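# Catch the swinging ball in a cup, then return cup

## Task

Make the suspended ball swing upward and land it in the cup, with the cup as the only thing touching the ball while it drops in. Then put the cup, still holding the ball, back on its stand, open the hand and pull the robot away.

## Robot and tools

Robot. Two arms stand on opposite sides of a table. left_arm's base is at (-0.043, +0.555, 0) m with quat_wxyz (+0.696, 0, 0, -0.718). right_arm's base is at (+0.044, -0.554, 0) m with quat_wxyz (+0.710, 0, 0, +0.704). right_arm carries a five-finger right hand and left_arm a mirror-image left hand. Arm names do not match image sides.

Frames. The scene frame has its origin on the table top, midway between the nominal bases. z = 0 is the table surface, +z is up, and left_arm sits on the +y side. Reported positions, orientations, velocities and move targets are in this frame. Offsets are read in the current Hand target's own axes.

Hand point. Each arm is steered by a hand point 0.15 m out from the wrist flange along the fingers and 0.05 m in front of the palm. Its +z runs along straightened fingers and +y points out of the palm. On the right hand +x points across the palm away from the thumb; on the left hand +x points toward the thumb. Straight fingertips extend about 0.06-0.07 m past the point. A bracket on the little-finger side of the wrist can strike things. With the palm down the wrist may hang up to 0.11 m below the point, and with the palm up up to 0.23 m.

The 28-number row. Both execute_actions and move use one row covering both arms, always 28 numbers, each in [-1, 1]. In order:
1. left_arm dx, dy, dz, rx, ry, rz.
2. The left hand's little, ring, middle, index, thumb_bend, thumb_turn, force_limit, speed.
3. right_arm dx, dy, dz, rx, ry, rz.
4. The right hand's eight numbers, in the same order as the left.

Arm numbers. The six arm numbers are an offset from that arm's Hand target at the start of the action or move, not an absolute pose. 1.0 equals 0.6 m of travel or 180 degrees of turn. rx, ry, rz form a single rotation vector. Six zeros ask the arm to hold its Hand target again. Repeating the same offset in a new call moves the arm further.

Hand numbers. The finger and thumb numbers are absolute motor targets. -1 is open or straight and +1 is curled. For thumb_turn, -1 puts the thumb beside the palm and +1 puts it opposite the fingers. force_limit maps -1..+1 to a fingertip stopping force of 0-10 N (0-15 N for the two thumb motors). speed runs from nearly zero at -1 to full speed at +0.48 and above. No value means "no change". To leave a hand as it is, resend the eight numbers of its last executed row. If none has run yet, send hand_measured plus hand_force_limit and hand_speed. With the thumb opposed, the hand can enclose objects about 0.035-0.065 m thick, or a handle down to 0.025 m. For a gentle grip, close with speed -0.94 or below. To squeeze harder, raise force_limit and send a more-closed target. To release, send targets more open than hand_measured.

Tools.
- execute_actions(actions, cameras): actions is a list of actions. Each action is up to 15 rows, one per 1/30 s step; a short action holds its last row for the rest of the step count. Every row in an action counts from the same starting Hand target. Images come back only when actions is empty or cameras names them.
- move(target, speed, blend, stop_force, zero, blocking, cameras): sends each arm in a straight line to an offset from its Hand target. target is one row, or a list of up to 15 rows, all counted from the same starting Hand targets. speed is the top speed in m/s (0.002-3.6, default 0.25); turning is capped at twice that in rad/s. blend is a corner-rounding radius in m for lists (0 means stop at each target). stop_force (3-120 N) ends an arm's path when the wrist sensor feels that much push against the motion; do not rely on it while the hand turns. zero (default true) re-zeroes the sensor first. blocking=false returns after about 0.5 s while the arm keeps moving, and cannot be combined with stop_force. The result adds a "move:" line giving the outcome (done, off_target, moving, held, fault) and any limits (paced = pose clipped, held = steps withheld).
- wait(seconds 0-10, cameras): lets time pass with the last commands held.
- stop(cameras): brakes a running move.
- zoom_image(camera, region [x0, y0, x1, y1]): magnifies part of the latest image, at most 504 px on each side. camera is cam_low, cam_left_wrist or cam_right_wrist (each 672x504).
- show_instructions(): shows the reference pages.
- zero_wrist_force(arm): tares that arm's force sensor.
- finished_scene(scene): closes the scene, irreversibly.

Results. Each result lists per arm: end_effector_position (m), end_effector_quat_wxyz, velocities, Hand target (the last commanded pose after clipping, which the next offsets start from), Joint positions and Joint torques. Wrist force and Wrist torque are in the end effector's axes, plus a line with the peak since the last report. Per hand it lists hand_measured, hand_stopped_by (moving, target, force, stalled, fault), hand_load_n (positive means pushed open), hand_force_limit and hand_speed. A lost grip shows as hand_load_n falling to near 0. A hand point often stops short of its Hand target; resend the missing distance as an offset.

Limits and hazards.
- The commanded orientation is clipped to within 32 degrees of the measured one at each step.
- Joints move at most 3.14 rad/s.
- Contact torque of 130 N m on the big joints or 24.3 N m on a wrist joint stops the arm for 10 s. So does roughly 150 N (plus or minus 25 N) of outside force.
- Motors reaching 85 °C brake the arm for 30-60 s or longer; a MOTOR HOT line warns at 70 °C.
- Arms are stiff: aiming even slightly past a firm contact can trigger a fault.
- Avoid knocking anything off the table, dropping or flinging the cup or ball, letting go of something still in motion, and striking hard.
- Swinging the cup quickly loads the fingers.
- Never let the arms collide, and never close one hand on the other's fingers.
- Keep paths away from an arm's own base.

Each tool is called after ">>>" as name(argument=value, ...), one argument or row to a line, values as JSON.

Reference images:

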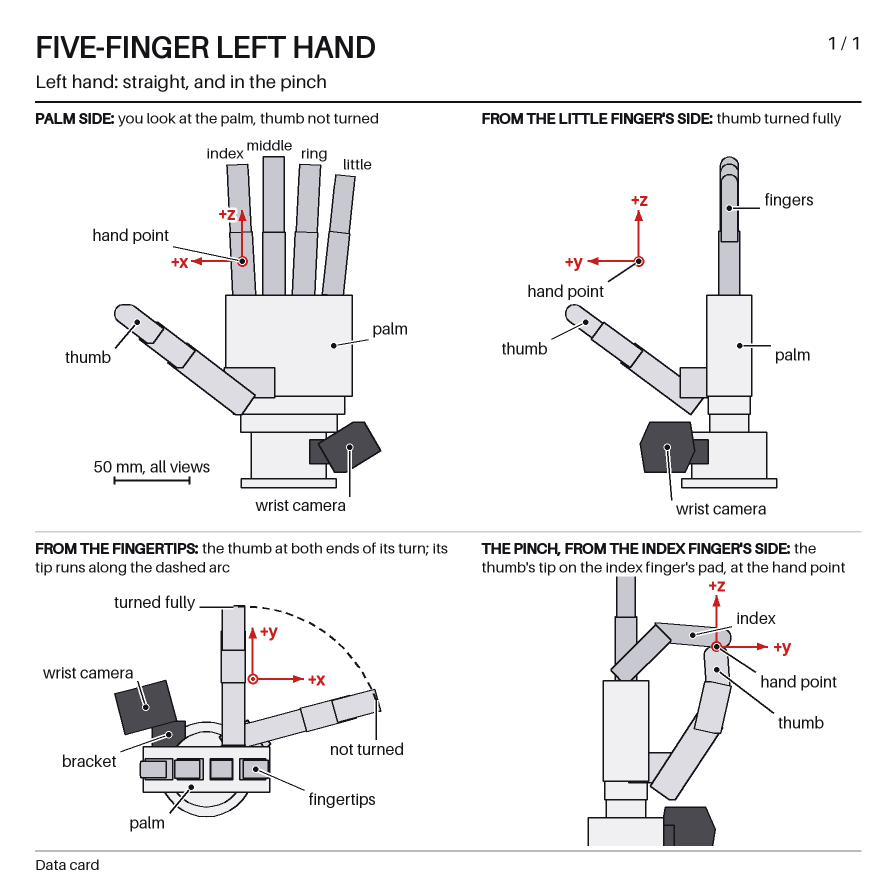

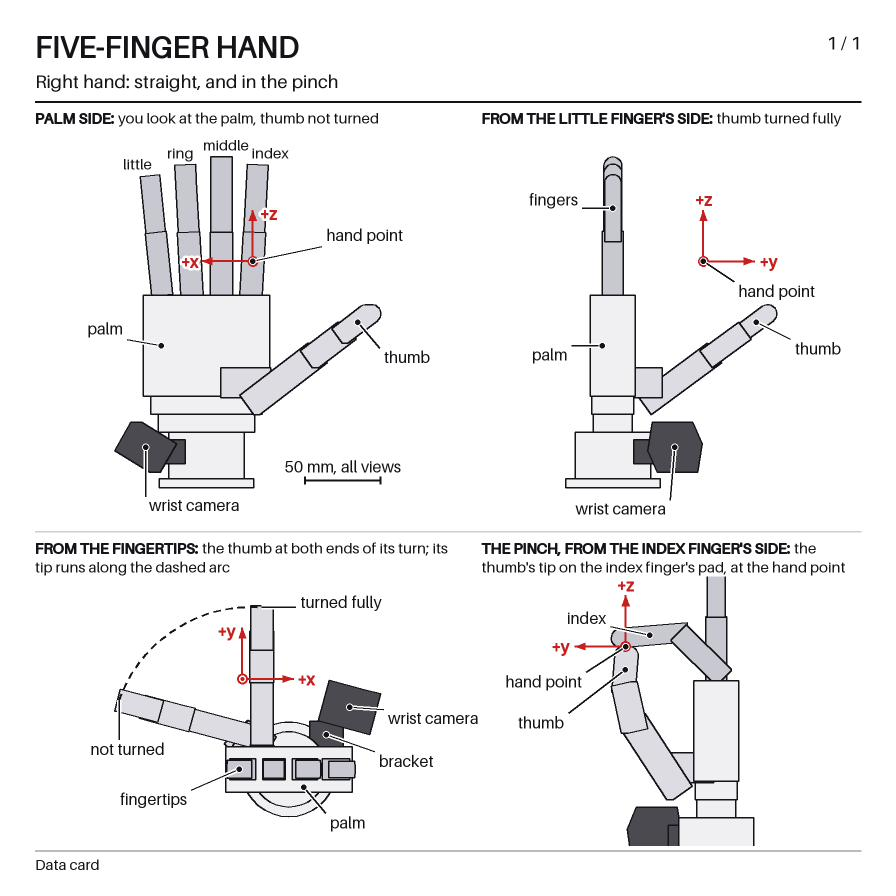

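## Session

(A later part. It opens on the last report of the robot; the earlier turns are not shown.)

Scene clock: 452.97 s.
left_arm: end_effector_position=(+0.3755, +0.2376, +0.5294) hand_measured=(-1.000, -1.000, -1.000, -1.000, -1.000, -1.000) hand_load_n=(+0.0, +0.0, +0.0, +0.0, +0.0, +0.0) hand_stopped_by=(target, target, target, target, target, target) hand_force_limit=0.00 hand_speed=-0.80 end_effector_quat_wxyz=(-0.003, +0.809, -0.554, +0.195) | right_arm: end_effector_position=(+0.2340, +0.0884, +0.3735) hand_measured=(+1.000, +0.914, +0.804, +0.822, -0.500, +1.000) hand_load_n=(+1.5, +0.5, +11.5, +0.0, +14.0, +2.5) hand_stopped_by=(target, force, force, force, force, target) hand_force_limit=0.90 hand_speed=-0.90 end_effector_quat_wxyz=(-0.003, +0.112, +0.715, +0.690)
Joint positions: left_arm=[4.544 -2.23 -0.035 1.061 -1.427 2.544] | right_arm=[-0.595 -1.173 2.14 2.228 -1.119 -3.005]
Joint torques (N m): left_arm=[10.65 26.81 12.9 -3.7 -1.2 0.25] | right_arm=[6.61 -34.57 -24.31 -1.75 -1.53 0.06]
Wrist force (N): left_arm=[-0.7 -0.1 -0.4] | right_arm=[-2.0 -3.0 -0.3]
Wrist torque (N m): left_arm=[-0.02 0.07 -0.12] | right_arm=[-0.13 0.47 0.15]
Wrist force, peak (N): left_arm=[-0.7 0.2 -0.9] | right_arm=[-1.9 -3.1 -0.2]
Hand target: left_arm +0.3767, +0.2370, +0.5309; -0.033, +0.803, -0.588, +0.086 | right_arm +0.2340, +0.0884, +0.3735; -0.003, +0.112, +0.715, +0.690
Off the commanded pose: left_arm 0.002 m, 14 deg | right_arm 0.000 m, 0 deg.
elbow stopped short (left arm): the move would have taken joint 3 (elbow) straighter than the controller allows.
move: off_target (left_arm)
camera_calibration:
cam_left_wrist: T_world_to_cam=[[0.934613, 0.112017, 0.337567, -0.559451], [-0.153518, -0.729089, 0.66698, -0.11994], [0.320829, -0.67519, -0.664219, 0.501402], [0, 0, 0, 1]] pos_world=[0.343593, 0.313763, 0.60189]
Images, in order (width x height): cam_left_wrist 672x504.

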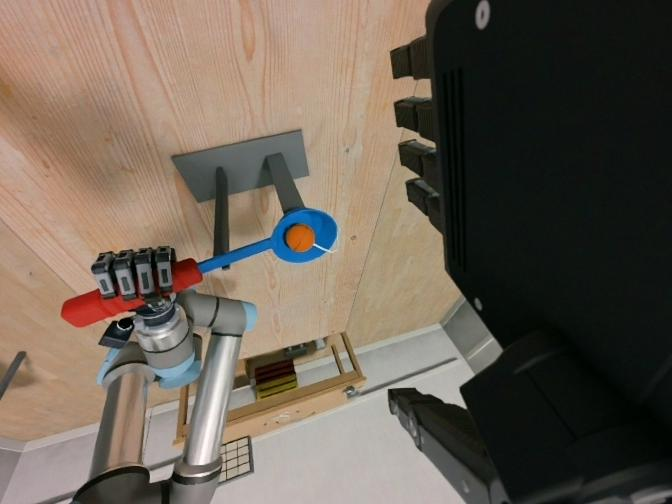

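>>> move(
  target=[
    [-0.0448,0.0263,0.0252,0.0273,0.0661,-0.0236,-1,-1,-1,-1,-1,-1,0,-0.8,-0.0012,0.0059,-0.0196,0.0031,0.0192,-0.0009,1,1,0.99,0.99,0.99,1,0.9,-0.9],
  ],
  speed=0.06,
  cameras=["cam_left_wrist","cam_low"],
)

>>> zoom_image(
  camera="cam_left_wrist",
  region=[165, 105, 345, 275],
)

>>> zoom_image(
  camera="cam_low",
  region=[330, 150, 400, 220],
)

Scene clock: 470.83 s.
left_arm: end_effector_position=(+0.3568, +0.2570, +0.5110) hand_measured=(-1.000, -1.000, -1.000, -1.000, -1.000, -1.000) hand_load_n=(+0.0, +0.0, +0.0, +0.0, +0.0, +0.0) hand_stopped_by=(target, target, target, target, target, target) hand_force_limit=0.00 hand_speed=-0.80 end_effector_quat_wxyz=(-0.003, +0.809, -0.554, +0.196) | right_arm: end_effector_position=(+0.2336, +0.0767, +0.3774) hand_measured=(+1.000, +0.914, +0.804, +0.822, -0.500, +1.000) hand_load_n=(+1.5, +0.5, +11.0, +0.0, +14.0, +2.0) hand_stopped_by=(target, force, force, force, force, target) hand_force_limit=0.90 hand_speed=-0.90 end_effector_quat_wxyz=(-0.024, +0.090, +0.718, +0.689)
Joint positions: left_arm=[4.583 -1.966 -0.56 1.318 -1.413 2.582] | right_arm=[-0.649 -1.201 2.171 2.229 -1.004 -3.013]
Joint torques (N m): left_arm=[-13.47 26.79 6.54 -2.93 -0.71 -1.7] | right_arm=[8.49 -21.92 -24.37 -1.37 0.94 0.42]
Wrist force (N): left_arm=[-0.3 0.1 -0.4] | right_arm=[-1.4 -2.5 -0.2]
Wrist torque (N m): left_arm=[0.01 -0.01 0.01] | right_arm=[-0.10 0.37 0.23]
Wrist force, peak (N): left_arm=[-1.1 0.2 -0.6] | right_arm=[-2.2 -2.9 -0.2]
Hand target: left_arm +0.3568, +0.2570, +0.5109; -0.003, +0.809, -0.554, +0.195 | right_arm +0.2335, +0.0767, +0.3774; -0.024, +0.090, +0.718, +0.689
Off the commanded pose: left_arm 0.000 m, 0 deg | right_arm 0.000 m, 0 deg.
move: done
camera_calibration:
cam_left_wrist: T_world_to_cam=[[0.934375, 0.111458, 0.338409, -0.538177], [-0.154584, -0.728935, 0.666901, -0.0959811], [0.321009, -0.675449, -0.663869, 0.508169], [0, 0, 0, 1]] pos_world=[0.324895, 0.333262, 0.583491]
Images, in order (width x height): cam_low 672x504, cam_left_wrist 672x504.

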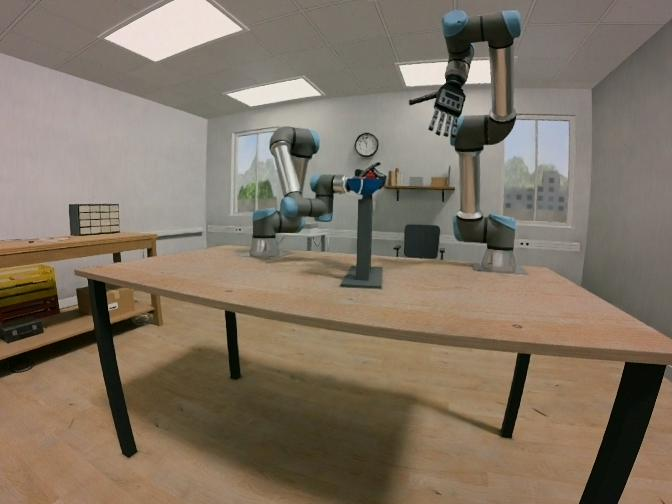

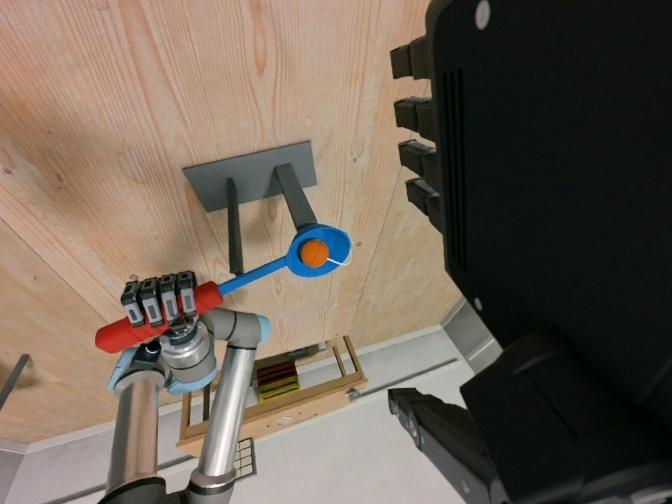

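Scaled by 2.800 from the camera's 672x504 image, which has a finer 960x720 frame.

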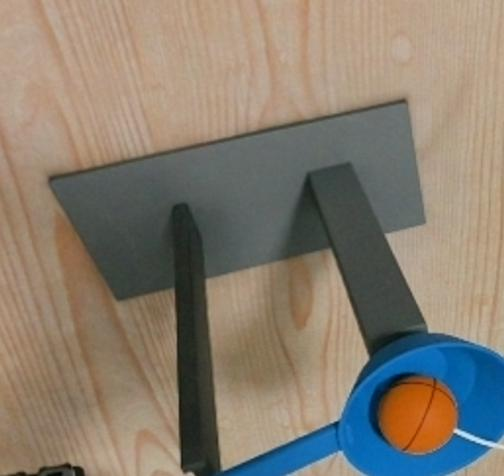

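Scaled by 7.200 from the camera's 672x504 image, which has a finer 960x720 frame.

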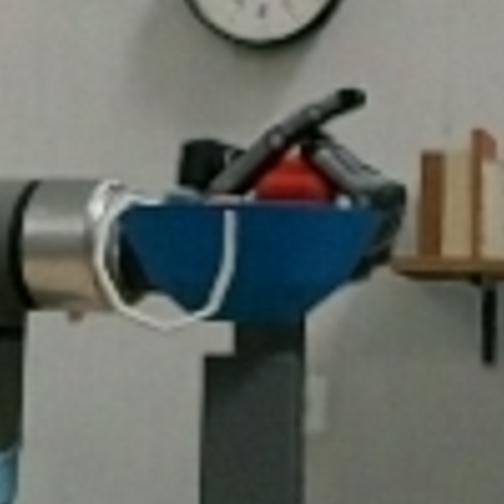

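>>> zoom_image(
  camera="cam_left_wrist",
  region=[205, 235, 285, 305],
)

>>> zoom_image(
  camera="cam_left_wrist",
  region=[270, 210, 360, 290],
)

Scaled by 6.300 from the camera's 672x504 image, which has a finer 960x720 frame.

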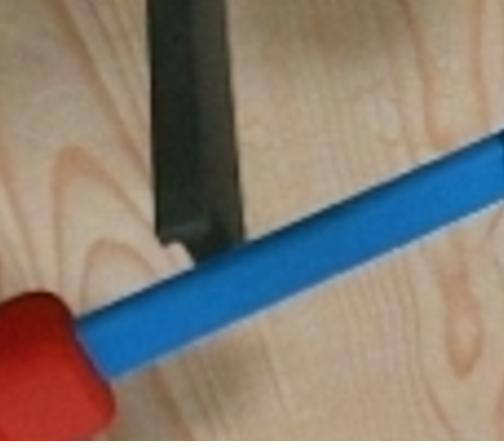

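Scaled by 5.600 from the camera's 672x504 image, which has a finer 960x720 frame.

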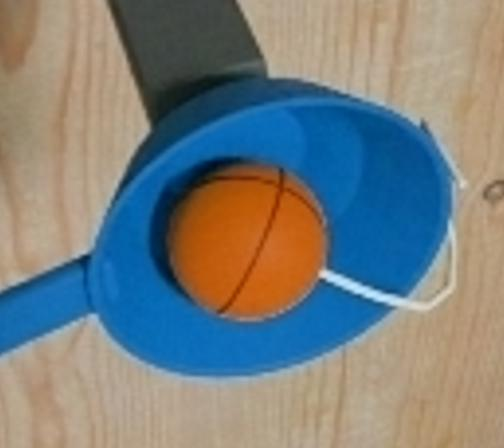

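>>> move(
  target=[
    [0,0,0,0,0,0,-1,-1,-1,-1,-1,-1,0,-0.8,-0.0027,-0.0085,-0.0088,0.0011,0.0066,-0.0003,1,1,0.99,0.99,0.99,1,0.9,-0.9],
  ],
  speed=0.03,
  cameras=["cam_left_wrist","cam_low"],
)

>>> zoom_image(
  camera="cam_left_wrist",
  region=[210, 250, 260, 300],
)

>>> zoom_image(
  camera="cam_left_wrist",
  region=[205, 205, 355, 305],
)

>>> zoom_image(
  camera="cam_low",
  region=[330, 150, 400, 220],
)

Scene clock: 481.87 s.
left_arm: end_effector_position=(+0.3568, +0.2570, +0.5109) hand_measured=(-1.000, -1.000, -1.000, -1.000, -1.000, -1.000) hand_load_n=(+0.0, +0.0, +0.0, +0.0, +0.0, +0.0) hand_stopped_by=(target, target, target, target, target, target) hand_force_limit=0.00 hand_speed=-0.80 end_effector_quat_wxyz=(-0.003, +0.809, -0.554, +0.195) | right_arm: end_effector_position=(+0.2338, +0.0711, +0.3723) hand_measured=(+1.000, +0.914, +0.804, +0.822, -0.500, +1.000) hand_load_n=(+1.5, +0.5, +11.5, +0.0, +14.5, +2.0) hand_stopped_by=(target, force, force, force, force, target) hand_force_limit=0.90 hand_speed=-0.90 end_effector_quat_wxyz=(-0.031, +0.083, +0.719, +0.689) end_effector_velocity=(+0.000, +0.001, +0.000) end_effector_angular_velocity=(+0.000, +0.000, -0.002)
Joint positions: left_arm=[4.583 -1.966 -0.56 1.318 -1.413 2.582] | right_arm=[-0.672 -1.198 2.187 2.211 -0.96 -3.016]
Joint velocities: left_arm=[within noise] | right_arm=[0.003 0 -0.002 0.002 -0.005 0]
Joint torques (N m): left_arm=[-13.27 21.49 20.74 -1.75 -1.16 -1.78] | right_arm=[8.33 -31.32 -24.32 -0.57 -1.38 -0.53]
Wrist force (N): left_arm=[-0.4 -0.1 -0.3] | right_arm=[-1.6 -2.9 -0.4]
Wrist torque (N m): left_arm=[-0.02 0.02 0.01] | right_arm=[-0.13 0.40 0.21]
Wrist force, peak (N): left_arm=[-0.3 0.3 -0.8] | right_arm=[-1.6 -3.3 -0.3]
Hand target: left_arm +0.3568, +0.2570, +0.5109; -0.003, +0.809, -0.554, +0.195 | right_arm +0.2338, +0.0711, +0.3724; -0.031, +0.083, +0.719, +0.689
Off the commanded pose: left_arm 0.000 m, 0 deg | right_arm 0.000 m, 0 deg.
move: done
camera_calibration:
cam_left_wrist: T_world_to_cam=[[0.93445, 0.111351, 0.338237, -0.538019], [-0.154504, -0.729003, 0.666846, -0.0959576], [0.32083, -0.675393, -0.664013, 0.508159], [0, 0, 0, 1]] pos_world=[0.324894, 0.333162, 0.583391]
Images, in order (width x height): cam_low 672x504, cam_left_wrist 672x504.

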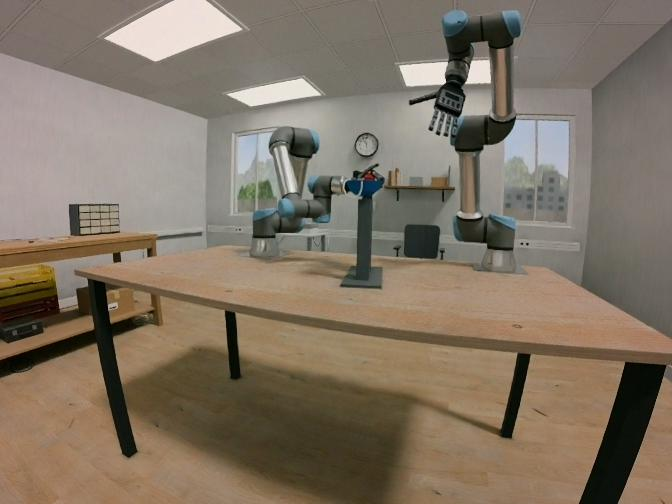

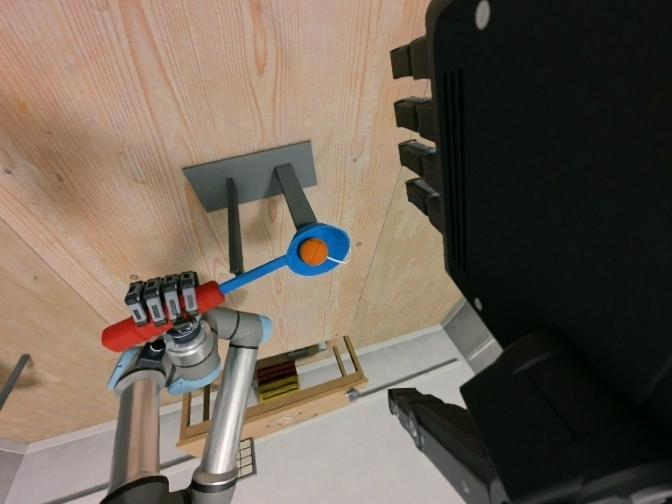

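Scaled by 10.080 from the camera's 672x504 image, which has a finer 960x720 frame.

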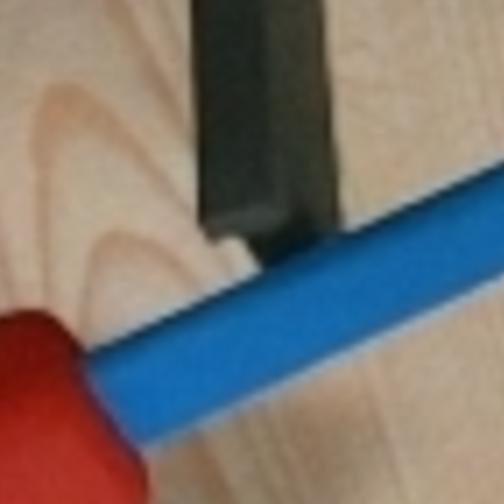

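Scaled by 3.360 from the camera's 672x504 image, which has a finer 960x720 frame.

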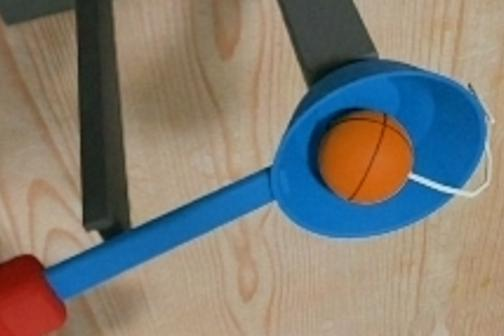

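Scaled by 7.200 from the camera's 672x504 image, which has a finer 960x720 frame.

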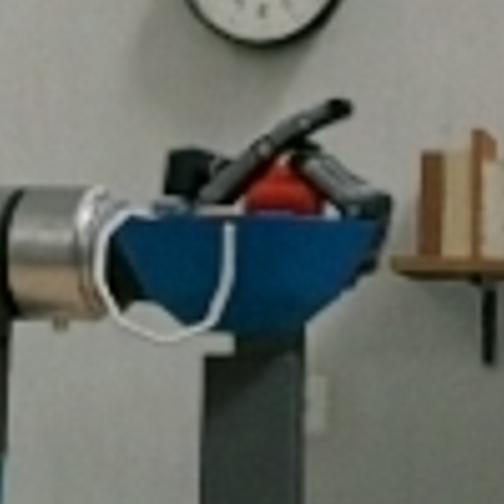

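>>> move(
  target=[
    [0,0,0,0,0,0,-1,-1,-1,-1,-1,-1,0,-0.8,-0.0005,-0.0055,0.0058,-0.0009,-0.0055,0.0003,1,1,0.99,0.99,0.99,1,0.9,-0.9],
  ],
  speed=0.01,
  stop_force=4,
  cameras=["cam_left_wrist","cam_low"],
)

>>> zoom_image(
  camera="cam_left_wrist",
  region=[210, 250, 260, 300],
)

>>> zoom_image(
  camera="cam_low",
  region=[330, 150, 400, 220],
)

Scene clock: 488.27 s.
left_arm: end_effector_position=(+0.3568, +0.2570, +0.5109) hand_measured=(-1.000, -1.000, -1.000, -1.000, -1.000, -1.000) hand_load_n=(+0.0, +0.0, +0.0, +0.0, +0.0, +0.0) hand_stopped_by=(target, target, target, target, target, target) hand_force_limit=0.00 hand_speed=-0.80 end_effector_quat_wxyz=(-0.003, +0.809, -0.554, +0.195) | right_arm: end_effector_position=(+0.2338, +0.0745, +0.3689) hand_measured=(+1.000, +0.914, +0.804, +0.822, -0.500, +1.000) hand_load_n=(+2.0, +0.5, +11.5, +0.0, +14.5, +2.5) hand_stopped_by=(target, force, force, force, force, target) hand_force_limit=0.90 hand_speed=-0.90 end_effector_quat_wxyz=(-0.025, +0.089, +0.718, +0.689)
Joint positions: left_arm=[4.583 -1.966 -0.56 1.318 -1.413 2.582] | right_arm=[-0.656 -1.185 2.181 2.203 -0.994 -3.013]
Joint torques (N m): left_arm=[-13.23 26.5 27.49 -3.78 -1.1 -1.78] | right_arm=[-10.93 -41.25 -8.7 -0.54 1.64 -0.69]
Wrist force (N): left_arm=[-0.1 0.2 -0.3] | right_arm=[-1.9 -2.3 -0.9]
Wrist torque (N m): left_arm=[0.01 -0.02 0.01] | right_arm=[-0.03 0.38 0.09]
Wrist force, peak (N): left_arm=[-0.7 0.1 -0.5] | right_arm=[-1.8 -3.3 -0.3]
Hand target: left_arm +0.3568, +0.2570, +0.5109; -0.003, +0.809, -0.554, +0.195 | right_arm +0.2338, +0.0745, +0.3689; -0.025, +0.089, +0.718, +0.689
Off the commanded pose: left_arm 0.000 m, 0 deg | right_arm 0.000 m, 0 deg.
move: done
camera_calibration:
cam_left_wrist: T_world_to_cam=[[0.93445, 0.111351, 0.338237, -0.538019], [-0.154504, -0.729003, 0.666846, -0.0959576], [0.32083, -0.675393, -0.664013, 0.508159], [0, 0, 0, 1]] pos_world=[0.324894, 0.333162, 0.583391]
Images, in order (width x height): cam_low 672x504, cam_left_wrist 672x504.

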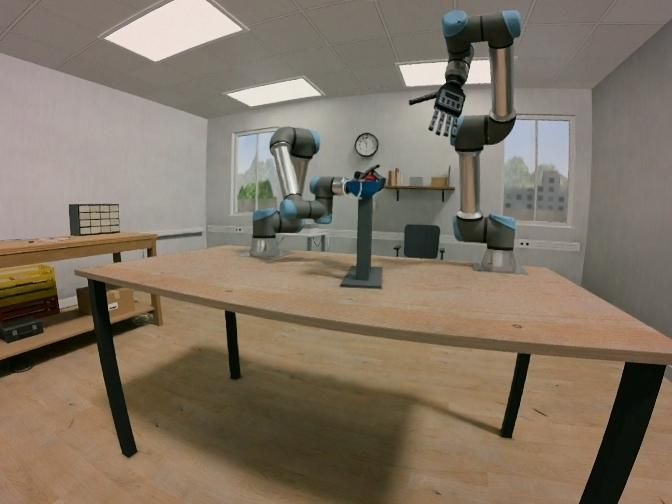

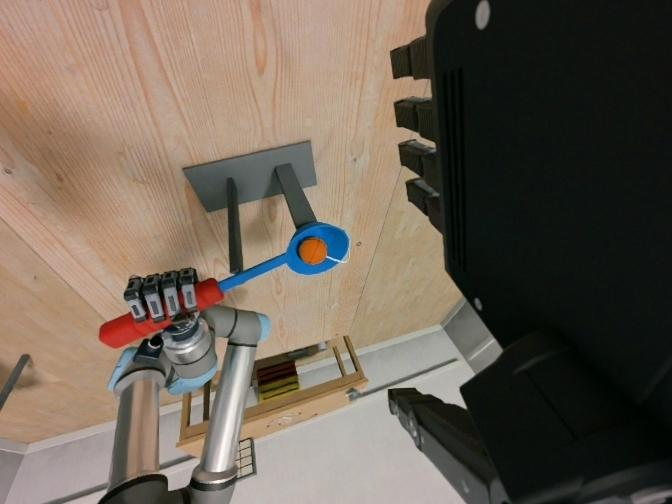

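Scaled by 10.080 from the camera's 672x504 image, which has a finer 960x720 frame.

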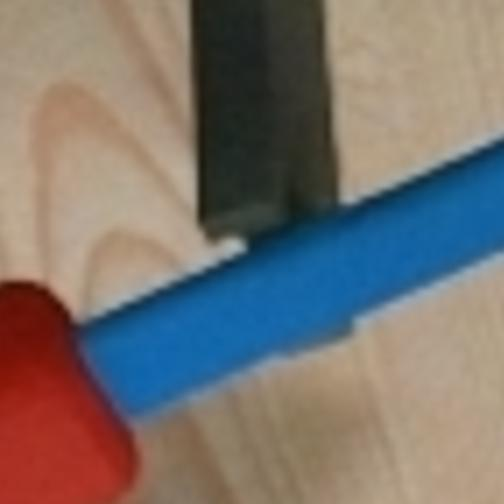

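Scaled by 7.200 from the camera's 672x504 image, which has a finer 960x720 frame.

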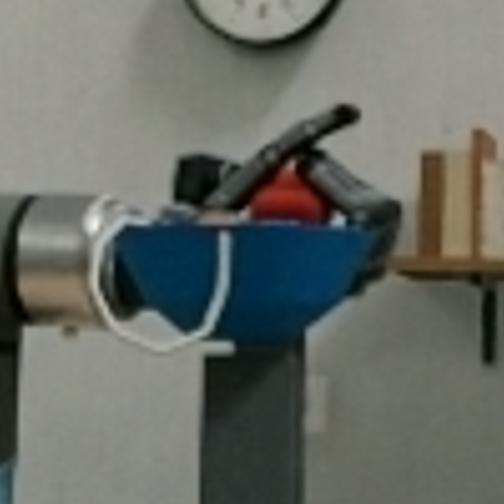

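>>> move(
  target=[
    [0,0,0,0,0,0,-1,-1,-1,-1,-1,-1,0,-0.8,-0.0053,-0.0329,0.0016,0,0,0,1,1,0.99,0.99,0.99,1,0.9,-0.9],
  ],
  speed=0.008,
  stop_force=3,
  cameras=["cam_low","cam_left_wrist"],
)

>>> zoom_image(
  camera="cam_low",
  region=[330, 150, 400, 220],
)

>>> zoom_image(
  camera="cam_left_wrist",
  region=[210, 250, 260, 300],
)

Scene clock: 493.27 s.
left_arm: end_effector_position=(+0.3568, +0.2570, +0.5109) hand_measured=(-1.000, -1.000, -1.000, -1.000, -1.000, -1.000) hand_load_n=(-0.5, +0.0, +0.0, +0.0, +0.0, +0.0) hand_stopped_by=(target, target, target, target, target, target) hand_force_limit=0.00 hand_speed=-0.80 end_effector_quat_wxyz=(-0.003, +0.809, -0.554, +0.195) | right_arm: end_effector_position=(+0.2338, +0.0745, +0.3554) hand_measured=(+1.000, +0.914, +0.804, +0.822, -0.500, +1.000) hand_load_n=(+0.0, +0.0, +11.5, +0.0, +14.0, +1.5) hand_stopped_by=(target, force, force, force, force, target) hand_force_limit=0.90 hand_speed=-0.90 end_effector_quat_wxyz=(-0.025, +0.089, +0.718, +0.689)
Joint positions: left_arm=[4.583 -1.966 -0.56 1.318 -1.413 2.582] | right_arm=[-0.656 -1.152 2.186 2.164 -0.994 -3.013]
Joint torques (N m): left_arm=[-12.7 30.4 27.12 -3.94 -1.01 -1.61] | right_arm=[-7.19 -38.51 -21.6 0.35 0.93 -0.21]
Wrist force (N): left_arm=[-0.4 0.2 -0.3] | right_arm=[-1.3 0.4 -0.1]
Wrist torque (N m): left_arm=[0.02 0.02 0.00] | right_arm=[-0.04 0.37 -0.18]
Wrist force, peak (N): left_arm=[-0.6 -0.1 -0.5] | right_arm=[-2.0 -3.0 -0.8]
Hand target: left_arm +0.3568, +0.2570, +0.5109; -0.003, +0.809, -0.554, +0.195 | right_arm +0.2338, +0.0745, +0.3554; -0.025, +0.089, +0.718, +0.689 (not the last commanded pose)
Off the commanded pose: left_arm 0.000 m, 0 deg | right_arm 0.006 m, 0 deg.
move: contact (right_arm)
camera_calibration:
cam_left_wrist: T_world_to_cam=[[0.93445, 0.111351, 0.338237, -0.538019], [-0.154504, -0.729003, 0.666846, -0.0959576], [0.32083, -0.675393, -0.664013, 0.508159], [0, 0, 0, 1]] pos_world=[0.324894, 0.333162, 0.583391]
Images, in order (width x height): cam_low 672x504, cam_left_wrist 672x504.

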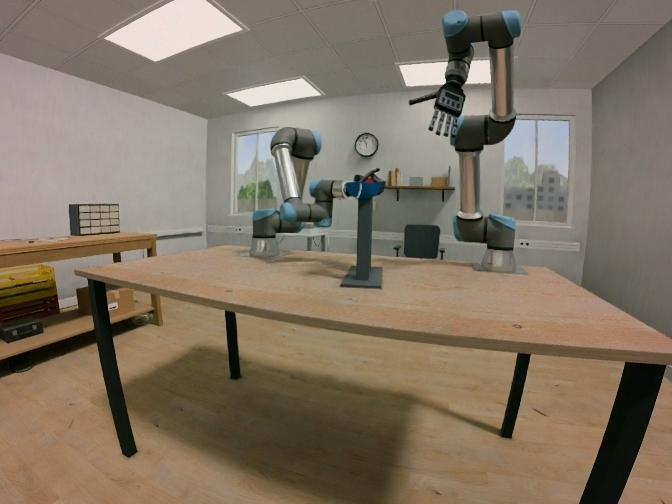

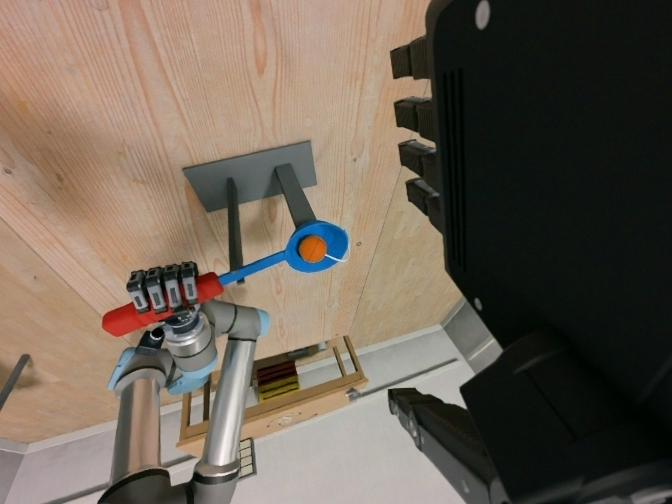

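Scaled by 7.200 from the camera's 672x504 image, which has a finer 960x720 frame.

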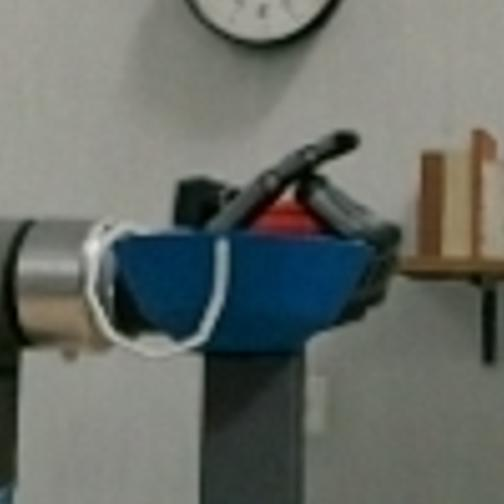

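Scaled by 10.080 from the camera's 672x504 image, which has a finer 960x720 frame.

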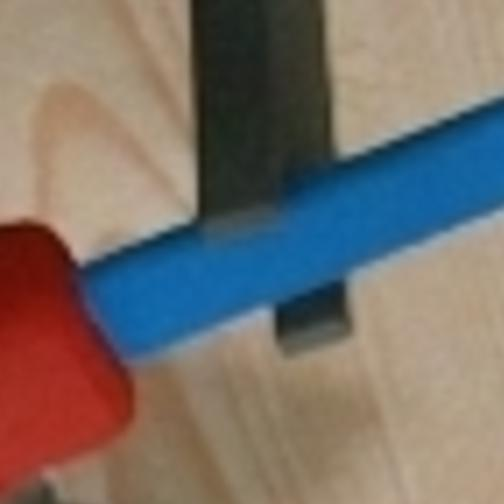

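>>> move(
  target=[
    [0,0,0,0,0,0,-1,-1,-1,-1,-1,-1,0,-0.8,0,0,0,0,0,0,0.3,0.3,0.3,0.3,-1,1,0.9,-0.88],
  ],
  speed=0.02,
  cameras=["cam_low","cam_left_wrist"],
)

>>> zoom_image(
  camera="cam_low",
  region=[330, 150, 400, 220],
)

>>> zoom_image(
  camera="cam_left_wrist",
  region=[90, 210, 360, 350],
)

Scene clock: 500.83 s.
left_arm: end_effector_position=(+0.3568, +0.2570, +0.5109) hand_measured=(-1.000, -1.000, -1.000, -1.000, -1.000, -1.000) hand_load_n=(+0.0, +0.0, +0.0, +0.0, +0.0, +0.0) hand_stopped_by=(target, target, target, target, target, target) hand_force_limit=0.00 hand_speed=-0.80 end_effector_quat_wxyz=(-0.003, +0.809, -0.554, +0.195) | right_arm: end_effector_position=(+0.2338, +0.0745, +0.3554) hand_measured=(+0.300, +0.300, +0.300, +0.300, -1.000, +1.000) hand_load_n=(+0.0, +0.5, +0.0, +0.0, +0.0, +0.0) hand_stopped_by=(target, target, target, target, target, target) hand_force_limit=0.90 hand_speed=-0.88 end_effector_quat_wxyz=(-0.025, +0.089, +0.718, +0.689)
Joint positions: left_arm=[4.583 -1.966 -0.56 1.318 -1.413 2.582] | right_arm=[-0.656 -1.152 2.186 2.164 -0.994 -3.013]
Joint torques (N m): left_arm=[-12.14 35.79 27.75 -3.89 -0.98 -1.45] | right_arm=[-7.91 -39.56 -20.82 -0.62 1.11 -0.44]
Wrist force (N): left_arm=[-0.2 0.1 -0.1] | right_arm=[-1.3 0.4 0.0]
Wrist torque (N m): left_arm=[0.00 0.00 0.01] | right_arm=[-0.04 0.38 -0.19]
Wrist force, peak (N): left_arm=[-0.8 0.4 -0.2] | right_arm=[-1.7 0.3 -0.1]
Hand target: left_arm +0.3568, +0.2570, +0.5109; -0.003, +0.809, -0.554, +0.195 | right_arm +0.2338, +0.0745, +0.3554; -0.025, +0.089, +0.718, +0.689
Off the commanded pose: left_arm 0.000 m, 0 deg | right_arm 0.000 m, 0 deg.
move: done
camera_calibration:
cam_left_wrist: T_world_to_cam=[[0.93445, 0.111351, 0.338237, -0.538019], [-0.154504, -0.729003, 0.666846, -0.0959576], [0.32083, -0.675393, -0.664013, 0.508159], [0, 0, 0, 1]] pos_world=[0.324894, 0.333162, 0.583391]
Images, in order (width x height): cam_low 672x504, cam_left_wrist 672x504.

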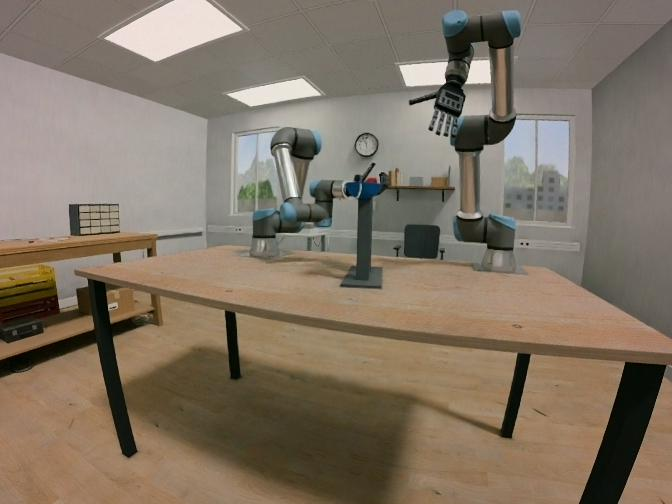

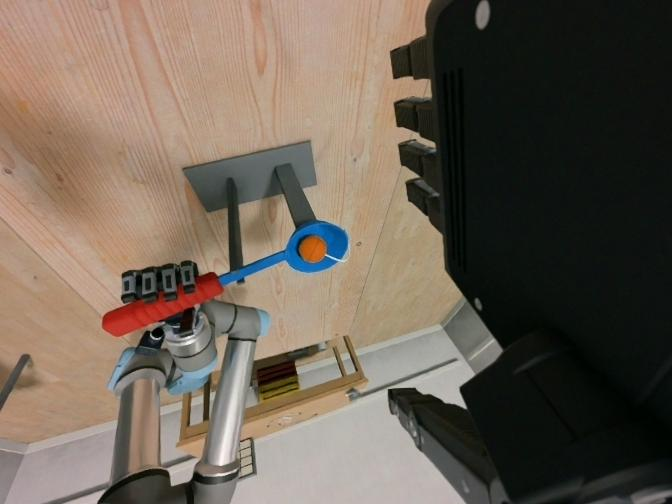

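Scaled by 7.200 from the camera's 672x504 image, which has a finer 960x720 frame.

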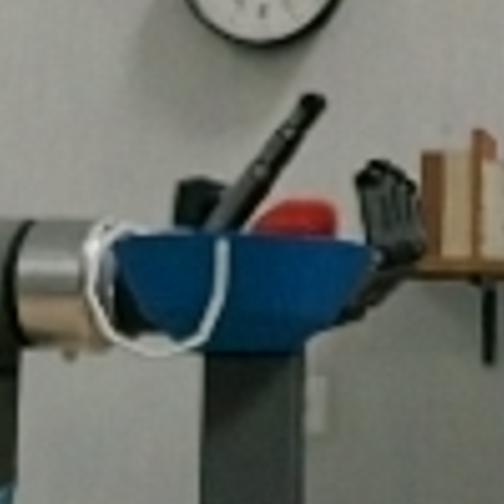

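Scaled by 1.867 from the camera's 672x504 image, which has a finer 960x720 frame.

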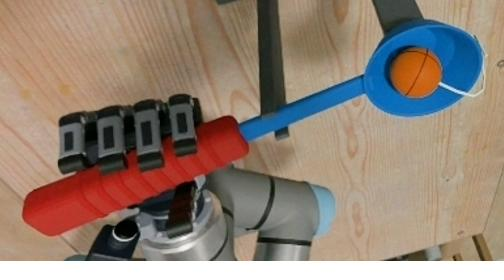

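>>> move(
  target=[
    [0,0,0,0,0,0,-1,-1,-1,-1,-1,-1,0,-0.8,0,0,0,0,0,0,-1,-1,-1,-1,-1,1,0.9,-0.8],
  ],
  speed=0.02,
  cameras=["cam_low","cam_left_wrist"],
)

>>> zoom_image(
  camera="cam_left_wrist",
  region=[90, 210, 360, 350],
)

>>> zoom_image(
  camera="cam_low",
  region=[330, 150, 400, 220],
)

Scene clock: 504.37 s.
left_arm: end_effector_position=(+0.3568, +0.2570, +0.5109) hand_measured=(-1.000, -1.000, -1.000, -1.000, -1.000, -1.000) hand_load_n=(+0.0, +0.0, +0.0, +0.0, +0.0, +0.0) hand_stopped_by=(target, target, target, target, target, target) hand_force_limit=0.00 hand_speed=-0.80 end_effector_quat_wxyz=(-0.003, +0.809, -0.554, +0.195) | right_arm: end_effector_position=(+0.2338, +0.0745, +0.3554) hand_measured=(-1.000, -1.000, -1.000, -1.000, -1.000, +1.000) hand_load_n=(+0.0, +0.0, +0.0, +0.0, +0.0, +0.0) hand_stopped_by=(target, target, target, target, target, target) hand_force_limit=0.90 hand_speed=-0.80 end_effector_quat_wxyz=(-0.025, +0.089, +0.718, +0.689)
Joint positions: left_arm=[4.583 -1.966 -0.56 1.318 -1.413 2.582] | right_arm=[-0.656 -1.152 2.186 2.164 -0.994 -3.013]
Joint torques (N m): left_arm=[-12 38.77 28.32 -3.83 -0.92 -1.52] | right_arm=[-9.37 -38.68 -20.5 -1.14 0.82 0.04]
Wrist force (N): left_arm=[-0.2 0.1 -0.4] | right_arm=[-1.4 0.3 -0.2]
Wrist torque (N m): left_arm=[0.02 -0.01 0.02] | right_arm=[-0.03 0.40 -0.20]
Wrist force, peak (N): left_arm=[-0.4 0.4 -0.5] | right_arm=[-1.7 0.0 -0.2]
Hand target: left_arm +0.3568, +0.2570, +0.5109; -0.003, +0.809, -0.554, +0.195 | right_arm +0.2338, +0.0745, +0.3554; -0.025, +0.089, +0.718, +0.689
Off the commanded pose: left_arm 0.000 m, 0 deg | right_arm 0.000 m, 0 deg.
move: done
camera_calibration:
cam_left_wrist: T_world_to_cam=[[0.93445, 0.111351, 0.338237, -0.538019], [-0.154504, -0.729003, 0.666846, -0.0959576], [0.32083, -0.675393, -0.664013, 0.508159], [0, 0, 0, 1]] pos_world=[0.324894, 0.333162, 0.583391]
Images, in order (width x height): cam_low 672x504, cam_left_wrist 672x504.

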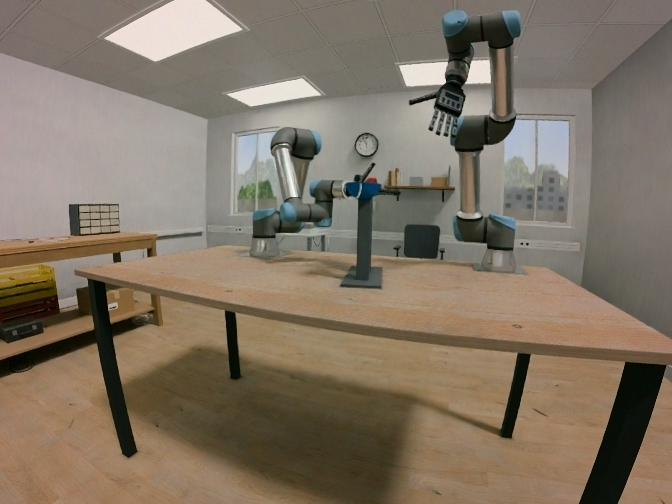

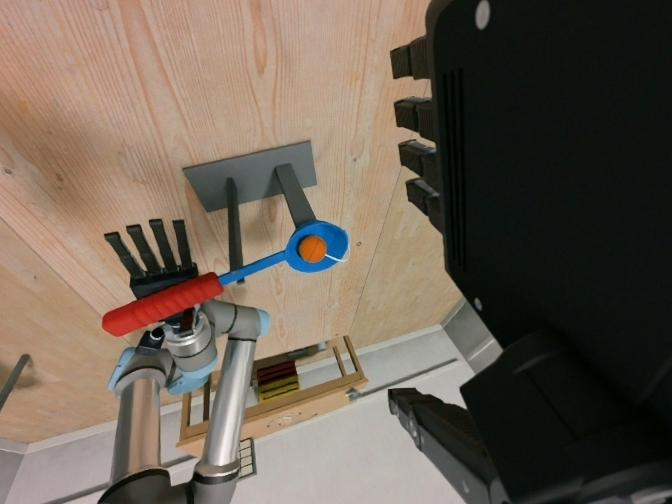

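Scaled by 1.867 from the camera's 672x504 image, which has a finer 960x720 frame.

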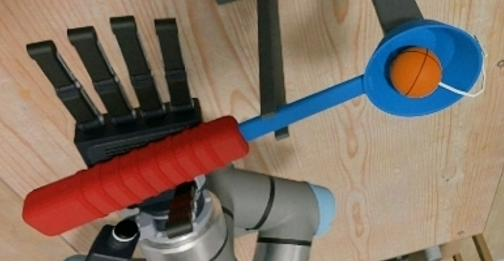

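Scaled by 7.200 from the camera's 672x504 image, which has a finer 960x720 frame.

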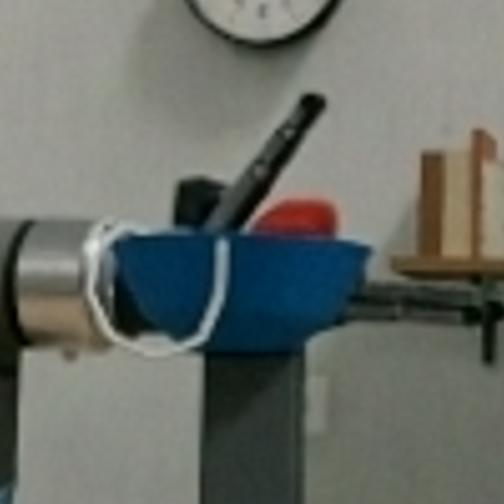

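>>> move(
  target=[
    [0,0,0,0,0,0,-1,-1,-1,-1,-1,-1,0,-0.8,-0.0032,-0.0197,0.0009,0,0,0,-1,-1,-1,-1,-1,1,0.9,-0.8],
  ],
  speed=0.01,
  cameras=["cam_low","cam_left_wrist"],
)

>>> zoom_image(
  camera="cam_left_wrist",
  region=[90, 210, 360, 350],
)

>>> zoom_image(
  camera="cam_low",
  region=[330, 150, 400, 220],
)

Scene clock: 507.07 s.
left_arm: end_effector_position=(+0.3568, +0.2570, +0.5109) hand_measured=(-1.000, -1.000, -1.000, -1.000, -1.000, -1.000) hand_load_n=(+0.0, +0.0, +0.0, +0.0, +0.0, +0.0) hand_stopped_by=(target, target, target, target, target, target) hand_force_limit=0.00 hand_speed=-0.80 end_effector_quat_wxyz=(-0.003, +0.809, -0.554, +0.195) | right_arm: end_effector_position=(+0.2338, +0.0744, +0.3433) hand_measured=(-1.000, -1.000, -1.000, -1.000, -1.000, +1.000) hand_load_n=(+0.0, +0.0, +0.0, +0.0, +0.5, +0.0) hand_stopped_by=(target, target, target, target, target, target) hand_force_limit=0.90 hand_speed=-0.80 end_effector_quat_wxyz=(-0.025, +0.089, +0.718, +0.689)
Joint positions: left_arm=[4.583 -1.966 -0.56 1.318 -1.413 2.582] | right_arm=[-0.656 -1.121 2.19 2.13 -0.993 -3.013]
Joint torques (N m): left_arm=[-11.52 41.27 26.5 -3.89 -1.05 -1.5] | right_arm=[-11.17 -38.09 -5.23 0.15 1.48 -0.4]
Wrist force (N): left_arm=[-0.5 -0.2 -0.2] | right_arm=[-1.5 1.6 -0.3]
Wrist torque (N m): left_arm=[-0.05 0.04 0.01] | right_arm=[0.03 0.42 -0.21]
Wrist force, peak (N): left_arm=[-0.4 0.3 -0.6] | right_arm=[-1.5 1.6 -0.3]
Hand target: left_arm +0.3568, +0.2570, +0.5109; -0.003, +0.809, -0.554, +0.195 | right_arm +0.2338, +0.0744, +0.3434; -0.025, +0.089, +0.718, +0.689
Off the commanded pose: left_arm 0.000 m, 0 deg | right_arm 0.000 m, 0 deg.
move: done
camera_calibration:
cam_left_wrist: T_world_to_cam=[[0.93445, 0.111351, 0.338237, -0.538019], [-0.154504, -0.729003, 0.666846, -0.0959576], [0.32083, -0.675393, -0.664013, 0.508159], [0, 0, 0, 1]] pos_world=[0.324894, 0.333162, 0.583391]
Images, in order (width x height): cam_low 672x504, cam_left_wrist 672x504.

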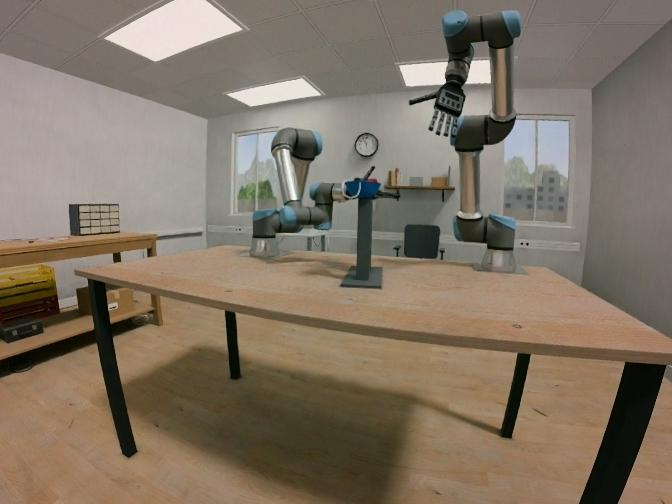

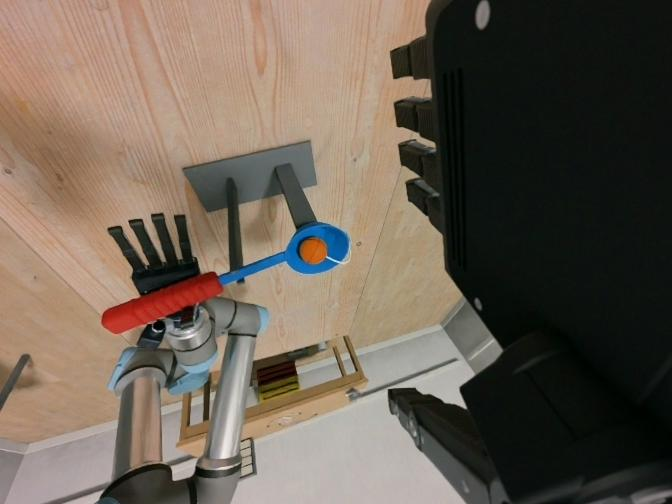

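Scaled by 1.867 from the camera's 672x504 image, which has a finer 960x720 frame.

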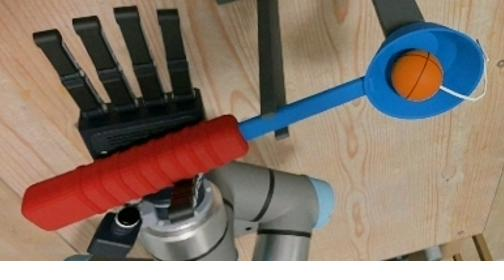

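Scaled by 7.200 from the camera's 672x504 image, which has a finer 960x720 frame.

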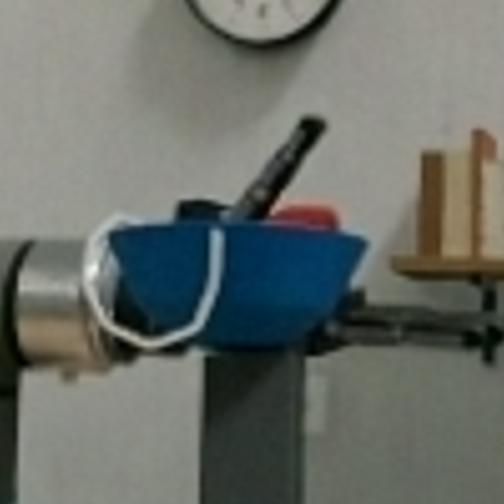

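>>> zoom_image(
  camera="cam_left_wrist",
  region=[150, 250, 250, 330],
)

>>> zoom_image(
  camera="cam_left_wrist",
  region=[210, 250, 260, 300],
)

Scaled by 5.040 from the camera's 672x504 image, which has a finer 960x720 frame.

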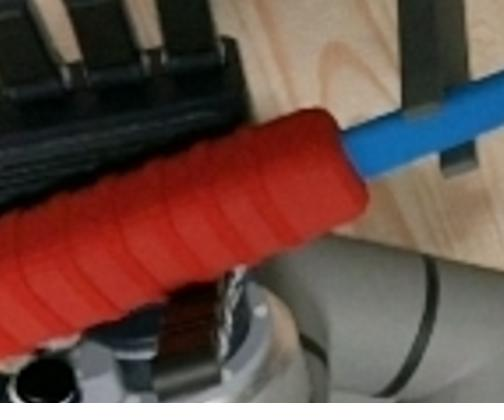

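Scaled by 10.080 from the camera's 672x504 image, which has a finer 960x720 frame.

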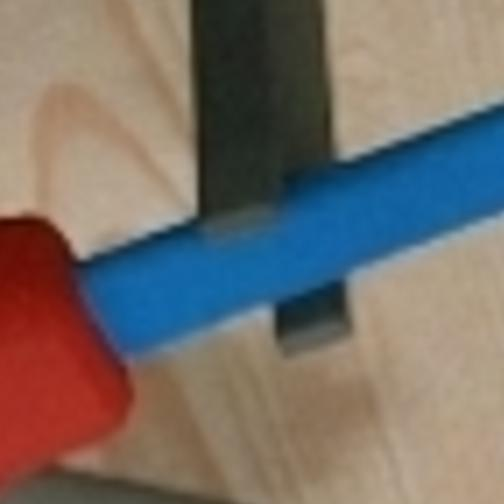

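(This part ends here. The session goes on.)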